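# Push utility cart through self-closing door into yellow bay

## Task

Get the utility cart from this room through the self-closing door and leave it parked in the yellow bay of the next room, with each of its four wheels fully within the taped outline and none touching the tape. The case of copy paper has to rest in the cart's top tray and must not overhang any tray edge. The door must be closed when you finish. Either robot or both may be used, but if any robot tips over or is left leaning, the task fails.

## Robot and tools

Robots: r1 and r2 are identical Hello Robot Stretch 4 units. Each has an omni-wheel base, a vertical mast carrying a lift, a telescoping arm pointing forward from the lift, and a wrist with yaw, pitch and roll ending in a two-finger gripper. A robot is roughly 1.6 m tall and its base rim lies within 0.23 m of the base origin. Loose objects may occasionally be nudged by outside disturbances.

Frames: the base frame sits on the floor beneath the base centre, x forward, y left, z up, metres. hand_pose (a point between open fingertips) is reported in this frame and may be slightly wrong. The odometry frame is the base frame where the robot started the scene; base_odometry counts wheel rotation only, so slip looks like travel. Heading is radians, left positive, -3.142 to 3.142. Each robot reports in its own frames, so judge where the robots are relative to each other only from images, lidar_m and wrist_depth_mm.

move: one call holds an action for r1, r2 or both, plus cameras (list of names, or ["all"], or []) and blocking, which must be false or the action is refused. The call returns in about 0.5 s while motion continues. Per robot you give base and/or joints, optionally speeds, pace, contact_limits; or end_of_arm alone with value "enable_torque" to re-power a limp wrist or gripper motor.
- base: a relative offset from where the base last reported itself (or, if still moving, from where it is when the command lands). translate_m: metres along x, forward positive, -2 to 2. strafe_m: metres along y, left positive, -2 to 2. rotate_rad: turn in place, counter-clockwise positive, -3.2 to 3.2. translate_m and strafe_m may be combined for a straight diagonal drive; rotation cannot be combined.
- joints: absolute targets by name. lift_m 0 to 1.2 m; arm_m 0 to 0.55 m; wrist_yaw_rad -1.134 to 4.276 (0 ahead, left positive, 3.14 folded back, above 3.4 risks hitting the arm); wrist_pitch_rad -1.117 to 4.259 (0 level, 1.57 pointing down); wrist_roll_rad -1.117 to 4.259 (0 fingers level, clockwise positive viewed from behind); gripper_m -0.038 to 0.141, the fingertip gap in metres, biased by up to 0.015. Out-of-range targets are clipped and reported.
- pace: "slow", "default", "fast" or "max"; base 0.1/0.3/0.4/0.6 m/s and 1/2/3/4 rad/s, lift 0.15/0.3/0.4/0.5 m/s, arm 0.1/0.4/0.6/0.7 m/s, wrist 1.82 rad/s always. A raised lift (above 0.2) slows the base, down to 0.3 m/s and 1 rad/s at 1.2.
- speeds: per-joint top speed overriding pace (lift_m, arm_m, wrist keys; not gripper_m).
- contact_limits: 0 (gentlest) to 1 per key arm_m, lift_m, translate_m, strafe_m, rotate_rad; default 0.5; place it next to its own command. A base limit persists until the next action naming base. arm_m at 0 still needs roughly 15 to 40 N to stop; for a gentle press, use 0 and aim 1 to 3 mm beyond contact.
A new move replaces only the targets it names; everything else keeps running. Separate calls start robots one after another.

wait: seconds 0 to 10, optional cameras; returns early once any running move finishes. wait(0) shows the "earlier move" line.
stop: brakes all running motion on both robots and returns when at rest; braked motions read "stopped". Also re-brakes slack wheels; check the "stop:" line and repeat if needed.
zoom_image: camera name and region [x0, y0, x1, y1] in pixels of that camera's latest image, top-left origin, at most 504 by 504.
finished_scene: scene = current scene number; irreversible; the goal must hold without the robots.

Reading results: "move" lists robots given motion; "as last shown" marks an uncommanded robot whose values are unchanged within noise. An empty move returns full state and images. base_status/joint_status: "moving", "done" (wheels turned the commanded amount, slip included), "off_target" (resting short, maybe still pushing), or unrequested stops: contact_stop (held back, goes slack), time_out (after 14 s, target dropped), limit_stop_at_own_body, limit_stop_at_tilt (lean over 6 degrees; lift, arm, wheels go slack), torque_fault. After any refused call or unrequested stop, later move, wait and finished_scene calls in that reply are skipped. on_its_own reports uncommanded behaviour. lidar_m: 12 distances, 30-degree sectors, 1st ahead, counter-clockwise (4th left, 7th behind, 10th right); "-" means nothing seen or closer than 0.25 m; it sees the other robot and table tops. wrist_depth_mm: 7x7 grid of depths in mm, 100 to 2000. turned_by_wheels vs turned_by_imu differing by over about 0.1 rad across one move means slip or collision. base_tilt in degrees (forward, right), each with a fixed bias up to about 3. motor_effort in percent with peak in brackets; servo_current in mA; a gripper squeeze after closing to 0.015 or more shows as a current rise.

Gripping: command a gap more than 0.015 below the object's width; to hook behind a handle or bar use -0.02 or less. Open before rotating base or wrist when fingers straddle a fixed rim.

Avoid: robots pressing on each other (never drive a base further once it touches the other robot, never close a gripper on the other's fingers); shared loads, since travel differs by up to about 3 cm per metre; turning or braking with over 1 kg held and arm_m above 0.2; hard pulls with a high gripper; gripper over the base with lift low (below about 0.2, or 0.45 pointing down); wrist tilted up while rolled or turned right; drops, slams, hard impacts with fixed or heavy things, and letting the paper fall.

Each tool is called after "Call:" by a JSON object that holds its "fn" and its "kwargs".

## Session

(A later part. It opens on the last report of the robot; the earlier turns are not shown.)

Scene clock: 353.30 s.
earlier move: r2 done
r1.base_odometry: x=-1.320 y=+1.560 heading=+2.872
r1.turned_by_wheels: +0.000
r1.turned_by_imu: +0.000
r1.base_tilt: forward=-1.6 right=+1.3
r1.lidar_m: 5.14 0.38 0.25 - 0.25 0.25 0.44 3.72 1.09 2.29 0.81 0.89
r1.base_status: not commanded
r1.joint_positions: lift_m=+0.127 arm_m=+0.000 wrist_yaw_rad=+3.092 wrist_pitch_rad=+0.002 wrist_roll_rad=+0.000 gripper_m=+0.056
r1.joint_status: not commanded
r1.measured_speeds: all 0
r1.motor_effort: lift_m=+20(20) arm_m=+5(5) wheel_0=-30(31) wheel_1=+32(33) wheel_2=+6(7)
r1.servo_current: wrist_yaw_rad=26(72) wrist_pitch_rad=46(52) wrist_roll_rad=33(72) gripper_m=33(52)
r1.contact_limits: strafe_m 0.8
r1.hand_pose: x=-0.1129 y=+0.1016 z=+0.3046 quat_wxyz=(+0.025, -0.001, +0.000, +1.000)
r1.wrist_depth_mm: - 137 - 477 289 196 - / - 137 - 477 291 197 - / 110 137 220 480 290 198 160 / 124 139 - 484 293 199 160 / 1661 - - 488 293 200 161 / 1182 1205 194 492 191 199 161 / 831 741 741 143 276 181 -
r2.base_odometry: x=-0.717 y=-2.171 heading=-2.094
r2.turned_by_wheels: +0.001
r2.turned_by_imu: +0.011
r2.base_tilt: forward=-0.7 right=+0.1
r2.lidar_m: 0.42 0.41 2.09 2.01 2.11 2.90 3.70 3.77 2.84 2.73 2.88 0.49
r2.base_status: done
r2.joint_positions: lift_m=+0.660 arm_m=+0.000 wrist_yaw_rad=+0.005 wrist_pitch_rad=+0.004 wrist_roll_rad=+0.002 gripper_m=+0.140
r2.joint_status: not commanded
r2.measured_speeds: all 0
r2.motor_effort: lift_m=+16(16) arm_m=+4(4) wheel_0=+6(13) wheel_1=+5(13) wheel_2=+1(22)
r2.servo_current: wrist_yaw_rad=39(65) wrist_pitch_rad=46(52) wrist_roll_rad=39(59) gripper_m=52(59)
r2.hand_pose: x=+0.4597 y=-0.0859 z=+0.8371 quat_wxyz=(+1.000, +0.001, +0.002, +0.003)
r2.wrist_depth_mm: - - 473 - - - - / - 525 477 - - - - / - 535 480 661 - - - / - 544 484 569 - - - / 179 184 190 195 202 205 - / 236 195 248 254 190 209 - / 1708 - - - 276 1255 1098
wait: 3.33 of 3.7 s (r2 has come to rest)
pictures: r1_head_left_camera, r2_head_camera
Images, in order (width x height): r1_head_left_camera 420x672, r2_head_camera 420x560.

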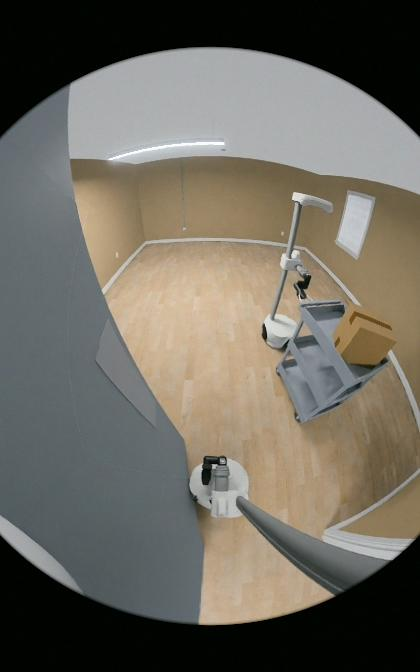

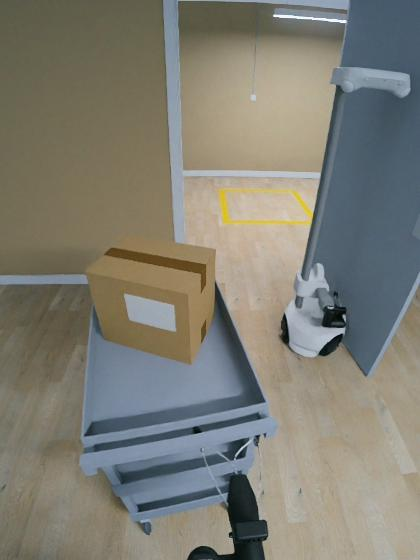

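Call:
{"fn": "move", "kwargs": {"r2": {"base":{"translate_m":-0.2},"joints":{"wrist_roll_rad":1.57},"pace":"fast"}, "blocking": false}}

Call:
{"fn": "wait", "kwargs": {"seconds": 1.7}}

Call:
{"fn": "move", "kwargs": {"r2": {"base":{"strafe_m":1.0},"pace":"fast"}, "blocking": false}}

Call:
{"fn": "wait", "kwargs": {"seconds": 4}}

Call:
{"fn": "move", "kwargs": {"r2": {"base":{"translate_m":1.8},"pace":"fast"}, "blocking": false}}

Call:
{"fn": "wait", "kwargs": {"seconds": 6}}

Call:
{"fn": "wait", "kwargs": {"seconds": 3}}

Call:
{"fn": "move", "kwargs": {"r2": {"base":{"rotate_rad":-2.924},"pace":"fast"}, "blocking": false}}

Call:
{"fn": "wait", "kwargs": {"seconds": 4, "cameras": ["r2_head_camera","r2_head_left_camera","r2_head_right_camera","r1_head_left_camera"]}}

Scene clock: 384.83 s.
move: r2 moving
r1: as last shown
r1.contact_limits: strafe_m 0.8
r2.base_odometry: x=-0.693 y=-2.129 heading=-2.093
r2.turned_by_wheels: +0.001
r2.turned_by_imu: +0.002
r2.base_tilt: forward=-0.6 right=+0.0
r2.lidar_m: 0.41 0.43 2.08 2.02 2.14 2.92 3.65 3.76 2.83 2.73 2.84 0.50
r2.base_status: translate_m moving
r2.joint_positions: lift_m=+0.660 arm_m=+0.000 wrist_yaw_rad=+0.007 wrist_pitch_rad=+0.018 wrist_roll_rad=+0.622 gripper_m=+0.140
r2.joint_status: wrist_roll_rad moving
r2.measured_speeds: translate_m=-0.188 strafe_m=-0.001 rotate_rad=+0.005 lift_m=+0.000 arm_m=+0.000 wrist_yaw_rad=+0.015 wrist_pitch_rad=+0.003 wrist_roll_rad=+1.794
r2.motor_effort: lift_m=+22(22) arm_m=+4(4) wheel_0=-3(8) wheel_1=-10(10) wheel_2=+22(22)
r2.servo_current: wrist_yaw_rad=46(52) wrist_pitch_rad=98(98) wrist_roll_rad=195(228) gripper_m=46(52)
r2.hand_pose: x=+0.4598 y=-0.0855 z=+0.8326 quat_wxyz=(+0.952, +0.306, +0.010, +0.000)
r2.wrist_depth_mm: - - - - - - - / - - 1921 - - - - / - 504 559 - 235 1366 - / 603 535 504 226 293 - 1229 / - 564 220 286 296 1708 1205 / - 213 208 283 188 1182 1160 / 205 208 - - - - 1008
pictures: none

Scene clock: 386.07 s.
earlier move: r2 done
r1.base_odometry: x=-1.320 y=+1.560 heading=+2.872
r1.turned_by_wheels: +0.000
r1.turned_by_imu: +0.000
r1.base_tilt: forward=-1.6 right=+1.3
r1.lidar_m: 5.13 0.37 0.25 - 0.25 0.25 0.46 3.71 1.09 2.28 0.80 0.86
r1.base_status: not commanded
r1.joint_positions: lift_m=+0.127 arm_m=+0.000 wrist_yaw_rad=+3.092 wrist_pitch_rad=+0.002 wrist_roll_rad=+0.000 gripper_m=+0.056
r1.joint_status: not commanded
r1.measured_speeds: all 0
r1.motor_effort: lift_m=+20(20) arm_m=+5(5) wheel_0=-31(31) wheel_1=+32(33) wheel_2=+7(7)
r1.servo_current: wrist_yaw_rad=65(65) wrist_pitch_rad=39(52) wrist_roll_rad=52(72) gripper_m=46(46)
r1.contact_limits: strafe_m 0.8
r1.hand_pose: x=-0.1129 y=+0.1016 z=+0.3046 quat_wxyz=(+0.025, -0.001, +0.000, +1.000)
r1.wrist_depth_mm: - 137 - 477 287 197 - / - 137 - 480 290 197 - / 110 137 218 480 291 198 160 / 125 138 - 484 293 199 160 / 1708 - - 488 293 199 161 / 1182 1182 193 492 191 199 161 / 842 741 750 143 276 181 -
r2.base_odometry: x=-0.617 y=-1.998 heading=-2.094
r2.turned_by_wheels: -0.001
r2.turned_by_imu: -0.001
r2.base_tilt: forward=-0.7 right=+0.1
r2.lidar_m: 0.51 0.54 2.07 2.01 2.13 2.94 3.50 3.61 2.83 2.74 2.85 0.65
r2.base_status: done
r2.joint_positions: lift_m=+0.660 arm_m=+0.000 wrist_yaw_rad=+0.000 wrist_pitch_rad=+0.008 wrist_roll_rad=+1.568 gripper_m=+0.140
r2.joint_status: all done
r2.measured_speeds: all 0
r2.motor_effort: lift_m=+21(22) arm_m=+4(4) wheel_0=-1(12) wheel_1=-2(10) wheel_2=-1(22)
r2.servo_current: wrist_yaw_rad=59(59) wrist_pitch_rad=46(104) wrist_roll_rad=59(228) gripper_m=46(59)
r2.hand_pose: x=+0.4593 y=-0.0874 z=+0.8358 quat_wxyz=(+0.708, +0.706, +0.003, -0.003)
r2.wrist_depth_mm: - - - - 1430 1308 1118 / - - - - - 1464 1160 / - - - 397 - 1661 455 / - - - 433 - 778 439 / - - 691 424 - - 427 / - - 647 362 211 185 415 / - - 683 - - - -
wait: 1.23 of 1.7 s (r2 has come to rest)
pictures: none

Scene clock: 386.57 s.
move: r2 moving
r1: as last shown
r1.contact_limits: strafe_m 0.8
r2.base_odometry: x=-0.569 y=-2.025 heading=-2.094
r2.turned_by_wheels: +0.000
r2.turned_by_imu: +0.000
r2.base_tilt: forward=-0.6 right=+0.1
r2.lidar_m: 0.55 0.54 2.04 1.95 2.07 2.88 3.48 3.59 2.87 2.76 2.94 0.61
r2.base_status: strafe_m moving
r2.joint_positions: lift_m=+0.660 arm_m=+0.000 wrist_yaw_rad=+0.000 wrist_pitch_rad=+0.008 wrist_roll_rad=+1.568 gripper_m=+0.140
r2.joint_status: not commanded
r2.measured_speeds: translate_m=+0.000 strafe_m=+0.216 rotate_rad=-0.003 lift_m=+0.000 arm_m=+0.000 wrist_yaw_rad=+0.000 wrist_pitch_rad=+0.000 wrist_roll_rad=+0.000
r2.motor_effort: lift_m=+21(21) arm_m=+4(4) wheel_0=-10(14) wheel_1=+15(15) wheel_2=-1(2)
r2.servo_current: wrist_yaw_rad=39(59) wrist_pitch_rad=52(52) wrist_roll_rad=39(59) gripper_m=46(52)
r2.hand_pose: x=+0.4593 y=-0.0874 z=+0.8358 quat_wxyz=(+0.708, +0.706, +0.003, -0.003)
r2.wrist_depth_mm: - 1464 - - - 1308 1118 / - - - 404 - 1537 1078 / - - - 439 - 1661 442 / - - - 427 - - 430 / - - 647 413 - - 415 / - - 661 402 211 185 402 / - - 707 - - - -
pictures: none

Scene clock: 389.77 s.
earlier move: r2 done
r1.base_odometry: x=-1.320 y=+1.560 heading=+2.872
r1.turned_by_wheels: +0.000
r1.turned_by_imu: +0.000
r1.base_tilt: forward=-1.6 right=+1.3
r1.lidar_m: 5.15 0.38 0.25 - 0.25 0.25 0.44 3.72 1.11 2.28 0.80 0.87
r1.base_status: not commanded
r1.joint_positions: lift_m=+0.127 arm_m=+0.000 wrist_yaw_rad=+3.092 wrist_pitch_rad=+0.002 wrist_roll_rad=+0.000 gripper_m=+0.056
r1.joint_status: not commanded
r1.measured_speeds: all 0
r1.motor_effort: lift_m=+20(20) arm_m=+5(5) wheel_0=-30(31) wheel_1=+32(33) wheel_2=+7(7)
r1.servo_current: wrist_yaw_rad=52(78) wrist_pitch_rad=33(52) wrist_roll_rad=65(65) gripper_m=39(46)
r1.contact_limits: strafe_m 0.8
r1.hand_pose: x=-0.1129 y=+0.1016 z=+0.3046 quat_wxyz=(+0.025, -0.001, +0.000, +1.000)
r1.wrist_depth_mm: - 137 - 477 287 195 - / - 137 - 480 290 197 - / 110 138 220 480 291 198 160 / 125 138 - 484 293 199 160 / 1661 - - 488 294 199 161 / 1182 1182 193 500 191 199 161 / 842 750 750 143 276 182 -
r2.base_odometry: x=+0.249 y=-2.497 heading=-2.094
r2.turned_by_wheels: +0.000
r2.turned_by_imu: +0.001
r2.base_tilt: forward=-0.7 right=+0.1
r2.lidar_m: 2.40 1.46 1.04 1.03 1.06 1.53 3.47 3.56 3.84 3.70 0.94 1.03
r2.base_status: done
r2.joint_positions: lift_m=+0.660 arm_m=+0.000 wrist_yaw_rad=+0.000 wrist_pitch_rad=+0.008 wrist_roll_rad=+1.568 gripper_m=+0.140
r2.joint_status: not commanded
r2.measured_speeds: all 0
r2.motor_effort: lift_m=+21(21) arm_m=+4(4) wheel_0=+1(15) wheel_1=-2(15) wheel_2=+0(2)
r2.servo_current: wrist_yaw_rad=46(65) wrist_pitch_rad=52(59) wrist_roll_rad=46(65) gripper_m=52(59)
r2.hand_pose: x=+0.4593 y=-0.0874 z=+0.8358 quat_wxyz=(+0.708, +0.706, +0.003, -0.003)
r2.wrist_depth_mm: - - - - - 1618 1138 / - - - - - 1661 1138 / - - - - - 1661 1182 / - - - - - 1661 1160 / - - - - - 1537 1160 / - - - - - 1366 1160 / - - - - - 1808 1138
wait: 3.20 of 4 s (r2 has come to rest)
pictures: none

Scene clock: 390.27 s.
move: r2 moving
r1: as last shown
r1.contact_limits: strafe_m 0.8
r2.base_odometry: x=+0.225 y=-2.539 heading=-2.094
r2.turned_by_wheels: +0.000
r2.turned_by_imu: +0.000
r2.base_tilt: forward=-0.7 right=+0.1
r2.lidar_m: 2.35 1.46 1.06 1.02 1.09 1.52 3.52 3.66 3.85 3.73 0.91 1.03
r2.base_status: translate_m moving
r2.joint_positions: lift_m=+0.660 arm_m=+0.000 wrist_yaw_rad=+0.000 wrist_pitch_rad=+0.008 wrist_roll_rad=+1.568 gripper_m=+0.140
r2.joint_status: not commanded
r2.measured_speeds: translate_m=+0.187 strafe_m=-0.002 rotate_rad=+0.002 lift_m=+0.000 arm_m=+0.000 wrist_yaw_rad=+0.000 wrist_pitch_rad=+0.000 wrist_roll_rad=+0.000
r2.motor_effort: lift_m=+21(21) arm_m=+4(4) wheel_0=+10(12) wheel_1=+7(9) wheel_2=-15(16)
r2.servo_current: wrist_yaw_rad=39(59) wrist_pitch_rad=52(59) wrist_roll_rad=46(52) gripper_m=52(59)
r2.hand_pose: x=+0.4593 y=-0.0874 z=+0.8358 quat_wxyz=(+0.708, +0.706, +0.003, -0.003)
r2.wrist_depth_mm: - - - - - 1661 1160 / - - - - - 1708 1160 / - - - - - 1661 1138 / - - - - - 1661 1160 / - - - - - 1537 1182 / - - - - - 1366 1182 / - - - - - 1756 1160
pictures: none

Scene clock: 395.60 s.
earlier move: r2 done
r1.base_odometry: x=-1.320 y=+1.560 heading=+2.872
r1.turned_by_wheels: +0.000
r1.turned_by_imu: +0.000
r1.base_tilt: forward=-1.6 right=+1.3
r1.lidar_m: 5.14 0.38 0.25 - 0.25 0.25 0.44 3.72 1.09 1.55 0.79 0.87
r1.base_status: not commanded
r1.joint_positions: lift_m=+0.127 arm_m=+0.000 wrist_yaw_rad=+3.092 wrist_pitch_rad=+0.002 wrist_roll_rad=+0.000 gripper_m=+0.056
r1.joint_status: not commanded
r1.measured_speeds: all 0
r1.motor_effort: lift_m=+20(20) arm_m=+5(5) wheel_0=-30(31) wheel_1=+32(33) wheel_2=+7(7)
r1.servo_current: wrist_yaw_rad=39(72) wrist_pitch_rad=33(52) wrist_roll_rad=52(72) gripper_m=39(52)
r1.contact_limits: strafe_m 0.8
r1.hand_pose: x=-0.1129 y=+0.1016 z=+0.3046 quat_wxyz=(+0.025, -0.001, +0.000, +1.000)
r1.wrist_depth_mm: - 137 - 473 289 196 - / - 137 - 480 290 196 - / 110 138 219 477 290 198 160 / 125 138 - 484 293 198 160 / 1661 - - 488 294 200 161 / 1182 1205 193 496 191 198 160 / 842 759 741 143 277 181 -
r2.base_odometry: x=-0.650 y=-4.056 heading=-2.094
r2.turned_by_wheels: +0.000
r2.turned_by_imu: +0.003
r2.base_tilt: forward=-0.7 right=+0.1
r2.lidar_m: 0.60 0.65 0.91 0.96 1.02 1.44 - 0.90 0.88 1.56 0.86 0.64
r2.base_status: done
r2.joint_positions: lift_m=+0.660 arm_m=+0.000 wrist_yaw_rad=+0.000 wrist_pitch_rad=+0.008 wrist_roll_rad=+1.568 gripper_m=+0.140
r2.joint_status: not commanded
r2.measured_speeds: all 0
r2.motor_effort: lift_m=+21(21) arm_m=+4(4) wheel_0=+1(12) wheel_1=+3(10) wheel_2=-1(16)
r2.servo_current: wrist_yaw_rad=52(59) wrist_pitch_rad=46(59) wrist_roll_rad=52(65) gripper_m=52(59)
r2.hand_pose: x=+0.4593 y=-0.0874 z=+0.8358 quat_wxyz=(+0.708, +0.706, +0.003, -0.003)
r2.wrist_depth_mm: 373 375 375 373 375 377 375 / 375 375 377 377 379 382 377 / 377 379 382 384 382 382 382 / 382 387 384 387 384 384 389 / 387 387 387 389 389 392 389 / 392 389 389 389 392 389 394 / 389 389 394 - 397 394 397
wait: 5.33 of 6 s (r2 has come to rest)
pictures: none

Scene clock: 398.60 s.
r1.base_odometry: x=-1.320 y=+1.560 heading=+2.872
r1.turned_by_wheels: +0.000
r1.turned_by_imu: +0.000
r1.base_tilt: forward=-1.6 right=+1.3
r1.lidar_m: 5.14 0.38 0.25 - 0.25 0.25 0.46 3.72 1.09 1.54 0.79 0.87
r1.base_status: not commanded
r1.joint_positions: lift_m=+0.127 arm_m=+0.000 wrist_yaw_rad=+3.092 wrist_pitch_rad=+0.002 wrist_roll_rad=+0.000 gripper_m=+0.056
r1.joint_status: not commanded
r1.measured_speeds: all 0
r1.motor_effort: lift_m=+20(20) arm_m=+5(5) wheel_0=-30(31) wheel_1=+32(33) wheel_2=+7(7)
r1.servo_current: wrist_yaw_rad=46(72) wrist_pitch_rad=39(52) wrist_roll_rad=46(72) gripper_m=46(52)
r1.contact_limits: strafe_m 0.8
r1.hand_pose: x=-0.1129 y=+0.1016 z=+0.3046 quat_wxyz=(+0.025, -0.001, +0.000, +1.000)
r1.wrist_depth_mm: - 137 - 477 287 196 - / - 138 - 484 289 196 - / 110 138 219 484 291 198 160 / 125 139 - 484 294 198 160 / 1661 - - 492 293 199 161 / 1205 1160 194 488 191 199 160 / 842 759 759 143 276 181 -
r2.base_odometry: x=-0.650 y=-4.056 heading=-2.094
r2.turned_by_wheels: +0.000
r2.turned_by_imu: +0.000
r2.base_tilt: forward=-0.7 right=+0.1
r2.lidar_m: 0.61 0.65 0.90 0.97 1.05 1.45 - 0.88 0.86 1.56 0.86 0.62
r2.base_status: done
r2.joint_positions: lift_m=+0.660 arm_m=+0.000 wrist_yaw_rad=+0.000 wrist_pitch_rad=+0.008 wrist_roll_rad=+1.568 gripper_m=+0.140
r2.joint_status: not commanded
r2.measured_speeds: all 0
r2.motor_effort: lift_m=+21(21) arm_m=+4(4) wheel_0=+1(12) wheel_1=+3(10) wheel_2=-1(16)
r2.servo_current: wrist_yaw_rad=59(59) wrist_pitch_rad=52(59) wrist_roll_rad=39(65) gripper_m=46(59)
r2.hand_pose: x=+0.4593 y=-0.0874 z=+0.8358 quat_wxyz=(+0.708, +0.706, +0.003, -0.003)
r2.wrist_depth_mm: 373 375 373 373 377 377 375 / 377 377 377 377 379 382 377 / 382 382 384 384 382 382 382 / 384 384 384 384 384 387 384 / 387 387 389 389 387 389 389 / 389 389 389 389 392 394 394 / 392 392 392 - 394 397 397
wait: 3.00 s; at rest by 0.27 s
pictures: none

Scene clock: 399.10 s.
move: r2 moving
r1: as last shown
r1.contact_limits: strafe_m 0.8
r2.base_odometry: x=-0.650 y=-4.056 heading=-2.424
r2.turned_by_wheels: -0.330
r2.turned_by_imu: -0.321
r2.base_tilt: forward=-0.7 right=+0.0
r2.lidar_m: 0.61 0.60 0.70 0.97 0.97 1.13 1.86 5.19 0.87 0.99 1.57 0.74
r2.base_status: rotate_rad moving
r2.joint_positions: lift_m=+0.660 arm_m=+0.000 wrist_yaw_rad=+0.000 wrist_pitch_rad=+0.008 wrist_roll_rad=+1.568 gripper_m=+0.140
r2.joint_status: not commanded
r2.measured_speeds: translate_m=+0.001 strafe_m=-0.001 rotate_rad=-1.277 lift_m=+0.000 arm_m=+0.000 wrist_yaw_rad=+0.000 wrist_pitch_rad=+0.000 wrist_roll_rad=+0.000
r2.motor_effort: lift_m=+21(21) arm_m=+4(4) wheel_0=+9(10) wheel_1=+12(12) wheel_2=+12(12)
r2.servo_current: wrist_yaw_rad=52(59) wrist_pitch_rad=52(59) wrist_roll_rad=52(52) gripper_m=46(52)
r2.hand_pose: x=+0.4593 y=-0.0874 z=+0.8358 quat_wxyz=(+0.708, +0.706, +0.003, -0.003)
r2.wrist_depth_mm: - - - - - - - / 477 477 477 480 480 480 480 / 466 466 462 466 466 462 466 / 442 445 449 449 449 449 449 / 430 430 430 433 433 433 433 / 415 413 410 413 410 413 415 / 404 402 404 - 404 404 404
pictures: none

Scene clock: 401.00 s.
earlier move: r2 done
r1.base_odometry: x=-1.320 y=+1.560 heading=+2.872
r1.turned_by_wheels: +0.000
r1.turned_by_imu: +0.000
r1.base_tilt: forward=-1.6 right=+1.3
r1.lidar_m: 5.15 0.38 0.25 - 0.25 0.25 0.46 3.70 1.09 1.55 0.81 0.84
r1.base_status: not commanded
r1.joint_positions: lift_m=+0.127 arm_m=+0.000 wrist_yaw_rad=+3.092 wrist_pitch_rad=+0.002 wrist_roll_rad=+0.000 gripper_m=+0.056
r1.joint_status: not commanded
r1.measured_speeds: all 0
r1.motor_effort: lift_m=+20(20) arm_m=+5(5) wheel_0=-31(31) wheel_1=+32(33) wheel_2=+7(7)
r1.servo_current: wrist_yaw_rad=65(72) wrist_pitch_rad=39(52) wrist_roll_rad=46(72) gripper_m=39(52)
r1.contact_limits: strafe_m 0.8
r1.hand_pose: x=-0.1129 y=+0.1016 z=+0.3046 quat_wxyz=(+0.025, -0.001, +0.000, +1.000)
r1.wrist_depth_mm: - 137 - 473 289 196 - / - 137 - 477 290 197 - / 110 138 219 477 293 198 160 / 125 138 - 488 293 199 161 / 1756 - - 492 294 200 161 / 1160 1229 193 488 191 200 160 / 854 750 759 143 276 182 -
r2.base_odometry: x=-0.650 y=-4.056 heading=+1.266
r2.turned_by_wheels: -2.593
r2.turned_by_imu: -2.524
r2.base_tilt: forward=-0.7 right=+0.0
r2.lidar_m: 5.18 0.86 1.06 1.56 0.73 0.60 0.60 0.73 0.96 0.97 1.14 2.01
r2.base_status: done
r2.joint_positions: lift_m=+0.660 arm_m=+0.000 wrist_yaw_rad=+0.000 wrist_pitch_rad=+0.007 wrist_roll_rad=+1.568 gripper_m=+0.140
r2.joint_status: not commanded
r2.measured_speeds: all 0
r2.motor_effort: lift_m=+18(21) arm_m=-3(4) wheel_0=+3(12) wheel_1=+4(13) wheel_2=+4(13)
r2.servo_current: wrist_yaw_rad=65(65) wrist_pitch_rad=46(59) wrist_roll_rad=46(59) gripper_m=46(59)
r2.hand_pose: x=+0.4593 y=-0.0874 z=+0.8361 quat_wxyz=(+0.708, +0.706, +0.003, -0.003)
r2.wrist_depth_mm: - - - - - 1661 1138 / - - - - - 1618 1138 / - - - - - 1661 1160 / - - - - - 1618 1160 / - - - - - 1576 1160 / - - - - - 1336 1160 / - - - - - 1756 1098
wait: 1.90 of 4 s (r2 has come to rest)
pictures: r1_head_left_camera, r2_head_camera, r2_head_left_camera, r2_head_right_camera
Images, in order (width x height): r1_head_left_camera 420x672, r2_head_camera 420x560, r2_head_left_camera 420x672, r2_head_right_camera 420x672.

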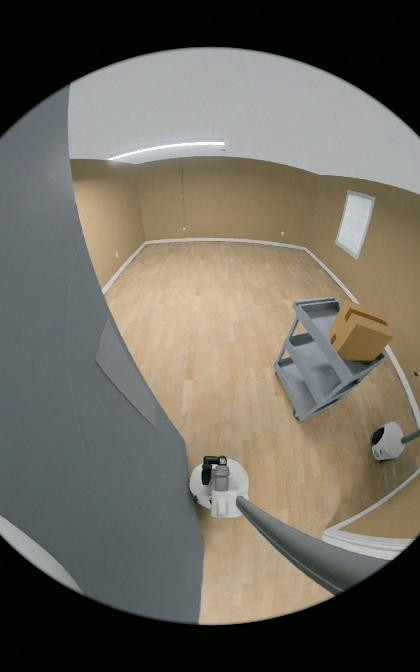

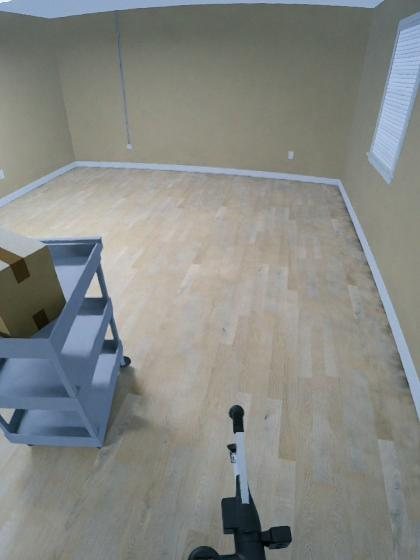

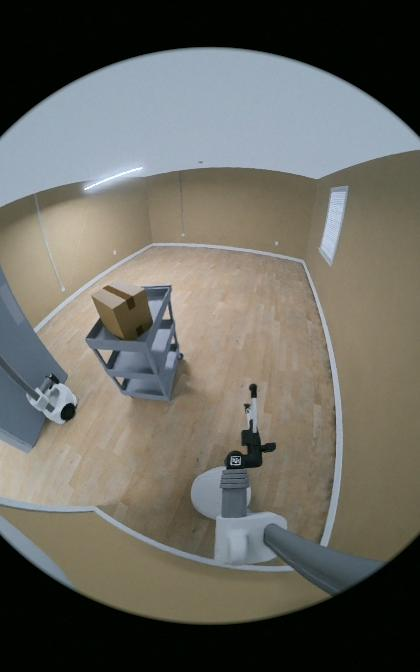

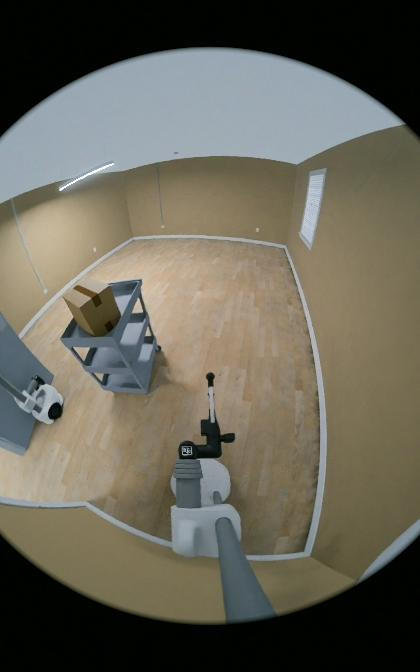

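Call:
{"fn": "move", "kwargs": {"r2": {"base":{"strafe_m":0.67}}, "blocking": false}}

Call:
{"fn": "wait", "kwargs": {"seconds": 4, "cameras": ["r2_head_camera","r2_wrist_camera"]}}

Scene clock: 414.87 s.
move: r2 moving
r1: as last shown
r1.contact_limits: strafe_m 0.8
r2.base_odometry: x=-0.684 y=-4.046 heading=+1.266
r2.turned_by_wheels: +0.000
r2.turned_by_imu: +0.001
r2.base_tilt: forward=-0.7 right=+0.1
r2.lidar_m: 5.21 0.83 1.06 1.55 0.71 0.59 0.60 0.70 1.01 1.00 1.17 2.09
r2.base_status: strafe_m moving
r2.joint_positions: lift_m=+0.660 arm_m=+0.000 wrist_yaw_rad=+0.000 wrist_pitch_rad=+0.007 wrist_roll_rad=+1.568 gripper_m=+0.140
r2.joint_status: not commanded
r2.measured_speeds: translate_m=+0.000 strafe_m=+0.140 rotate_rad=-0.001 lift_m=+0.000 arm_m=+0.000 wrist_yaw_rad=+0.000 wrist_pitch_rad=+0.000 wrist_roll_rad=+0.000
r2.motor_effort: lift_m=+18(18) arm_m=-4(4) wheel_0=-10(11) wheel_1=+10(12) wheel_2=+0(3)
r2.servo_current: wrist_yaw_rad=52(59) wrist_pitch_rad=52(52) wrist_roll_rad=46(59) gripper_m=46(59)
r2.hand_pose: x=+0.4593 y=-0.0874 z=+0.8361 quat_wxyz=(+0.708, +0.706, +0.003, -0.003)
r2.wrist_depth_mm: - - - - - 1661 1138 / - - - - - 1576 1160 / - - - - - 1708 1160 / - - - - - 1661 1160 / - - - - - 1618 1205 / - - - - - 1366 1160 / - - - - - 1661 1078
pictures: none

Scene clock: 417.93 s.
earlier move: r2 done
r1.base_odometry: x=-1.320 y=+1.560 heading=+2.872
r1.turned_by_wheels: +0.000
r1.turned_by_imu: +0.000
r1.base_tilt: forward=-1.6 right=+1.3
r1.lidar_m: 5.15 0.38 0.25 - 0.25 0.25 0.44 3.72 0.98 0.93 0.81 0.86
r1.base_status: not commanded
r1.joint_positions: lift_m=+0.127 arm_m=+0.000 wrist_yaw_rad=+3.092 wrist_pitch_rad=+0.002 wrist_roll_rad=+0.000 gripper_m=+0.056
r1.joint_status: not commanded
r1.measured_speeds: all 0
r1.motor_effort: lift_m=+20(20) arm_m=+5(5) wheel_0=-30(31) wheel_1=+32(33) wheel_2=+6(7)
r1.servo_current: wrist_yaw_rad=52(78) wrist_pitch_rad=33(52) wrist_roll_rad=46(65) gripper_m=39(52)
r1.contact_limits: strafe_m 0.8
r1.hand_pose: x=-0.1129 y=+0.1016 z=+0.3046 quat_wxyz=(+0.025, -0.001, +0.000, +1.000)
r1.wrist_depth_mm: - 137 - 480 287 196 - / - 137 - 477 290 197 - / 111 138 217 484 291 199 160 / 125 138 - 480 294 199 161 / 1708 - - 492 293 200 161 / 1160 1182 194 492 191 200 161 / 842 750 750 143 276 181 -
r2.base_odometry: x=-1.289 y=-3.856 heading=+1.267
r2.turned_by_wheels: +0.000
r2.turned_by_imu: +0.001
r2.base_tilt: forward=-0.7 right=+0.1
r2.lidar_m: 0.71 0.74 0.92 1.27 3.68 0.41 0.43 0.53 0.89 1.61 1.90 0.75
r2.base_status: done
r2.joint_positions: lift_m=+0.660 arm_m=+0.000 wrist_yaw_rad=+0.000 wrist_pitch_rad=+0.007 wrist_roll_rad=+1.568 gripper_m=+0.140
r2.joint_status: not commanded
r2.measured_speeds: all 0
r2.motor_effort: lift_m=+18(18) arm_m=-3(4) wheel_0=+0(11) wheel_1=+2(13) wheel_2=+0(3)
r2.servo_current: wrist_yaw_rad=52(65) wrist_pitch_rad=46(59) wrist_roll_rad=46(59) gripper_m=52(59)
r2.hand_pose: x=+0.4593 y=-0.0874 z=+0.8361 quat_wxyz=(+0.708, +0.706, +0.003, -0.003)
r2.wrist_depth_mm: - - - - - 1618 1138 / - - - - - 1618 1138 / - - - - - 1661 1025 / - - 661 603 - - 508 / - - 549 549 - 512 512 / - - 580 160 1025 189 512 / - - 683 - - 732 521
wait: 3.07 of 4 s (r2 has come to rest)
Images, in order (width x height): r2_head_camera 420x560, r2_wrist_camera 616x392.

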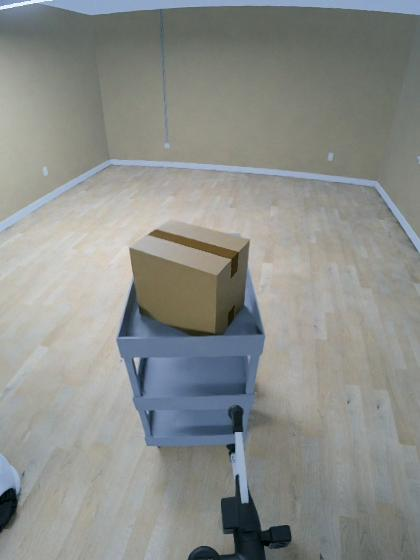

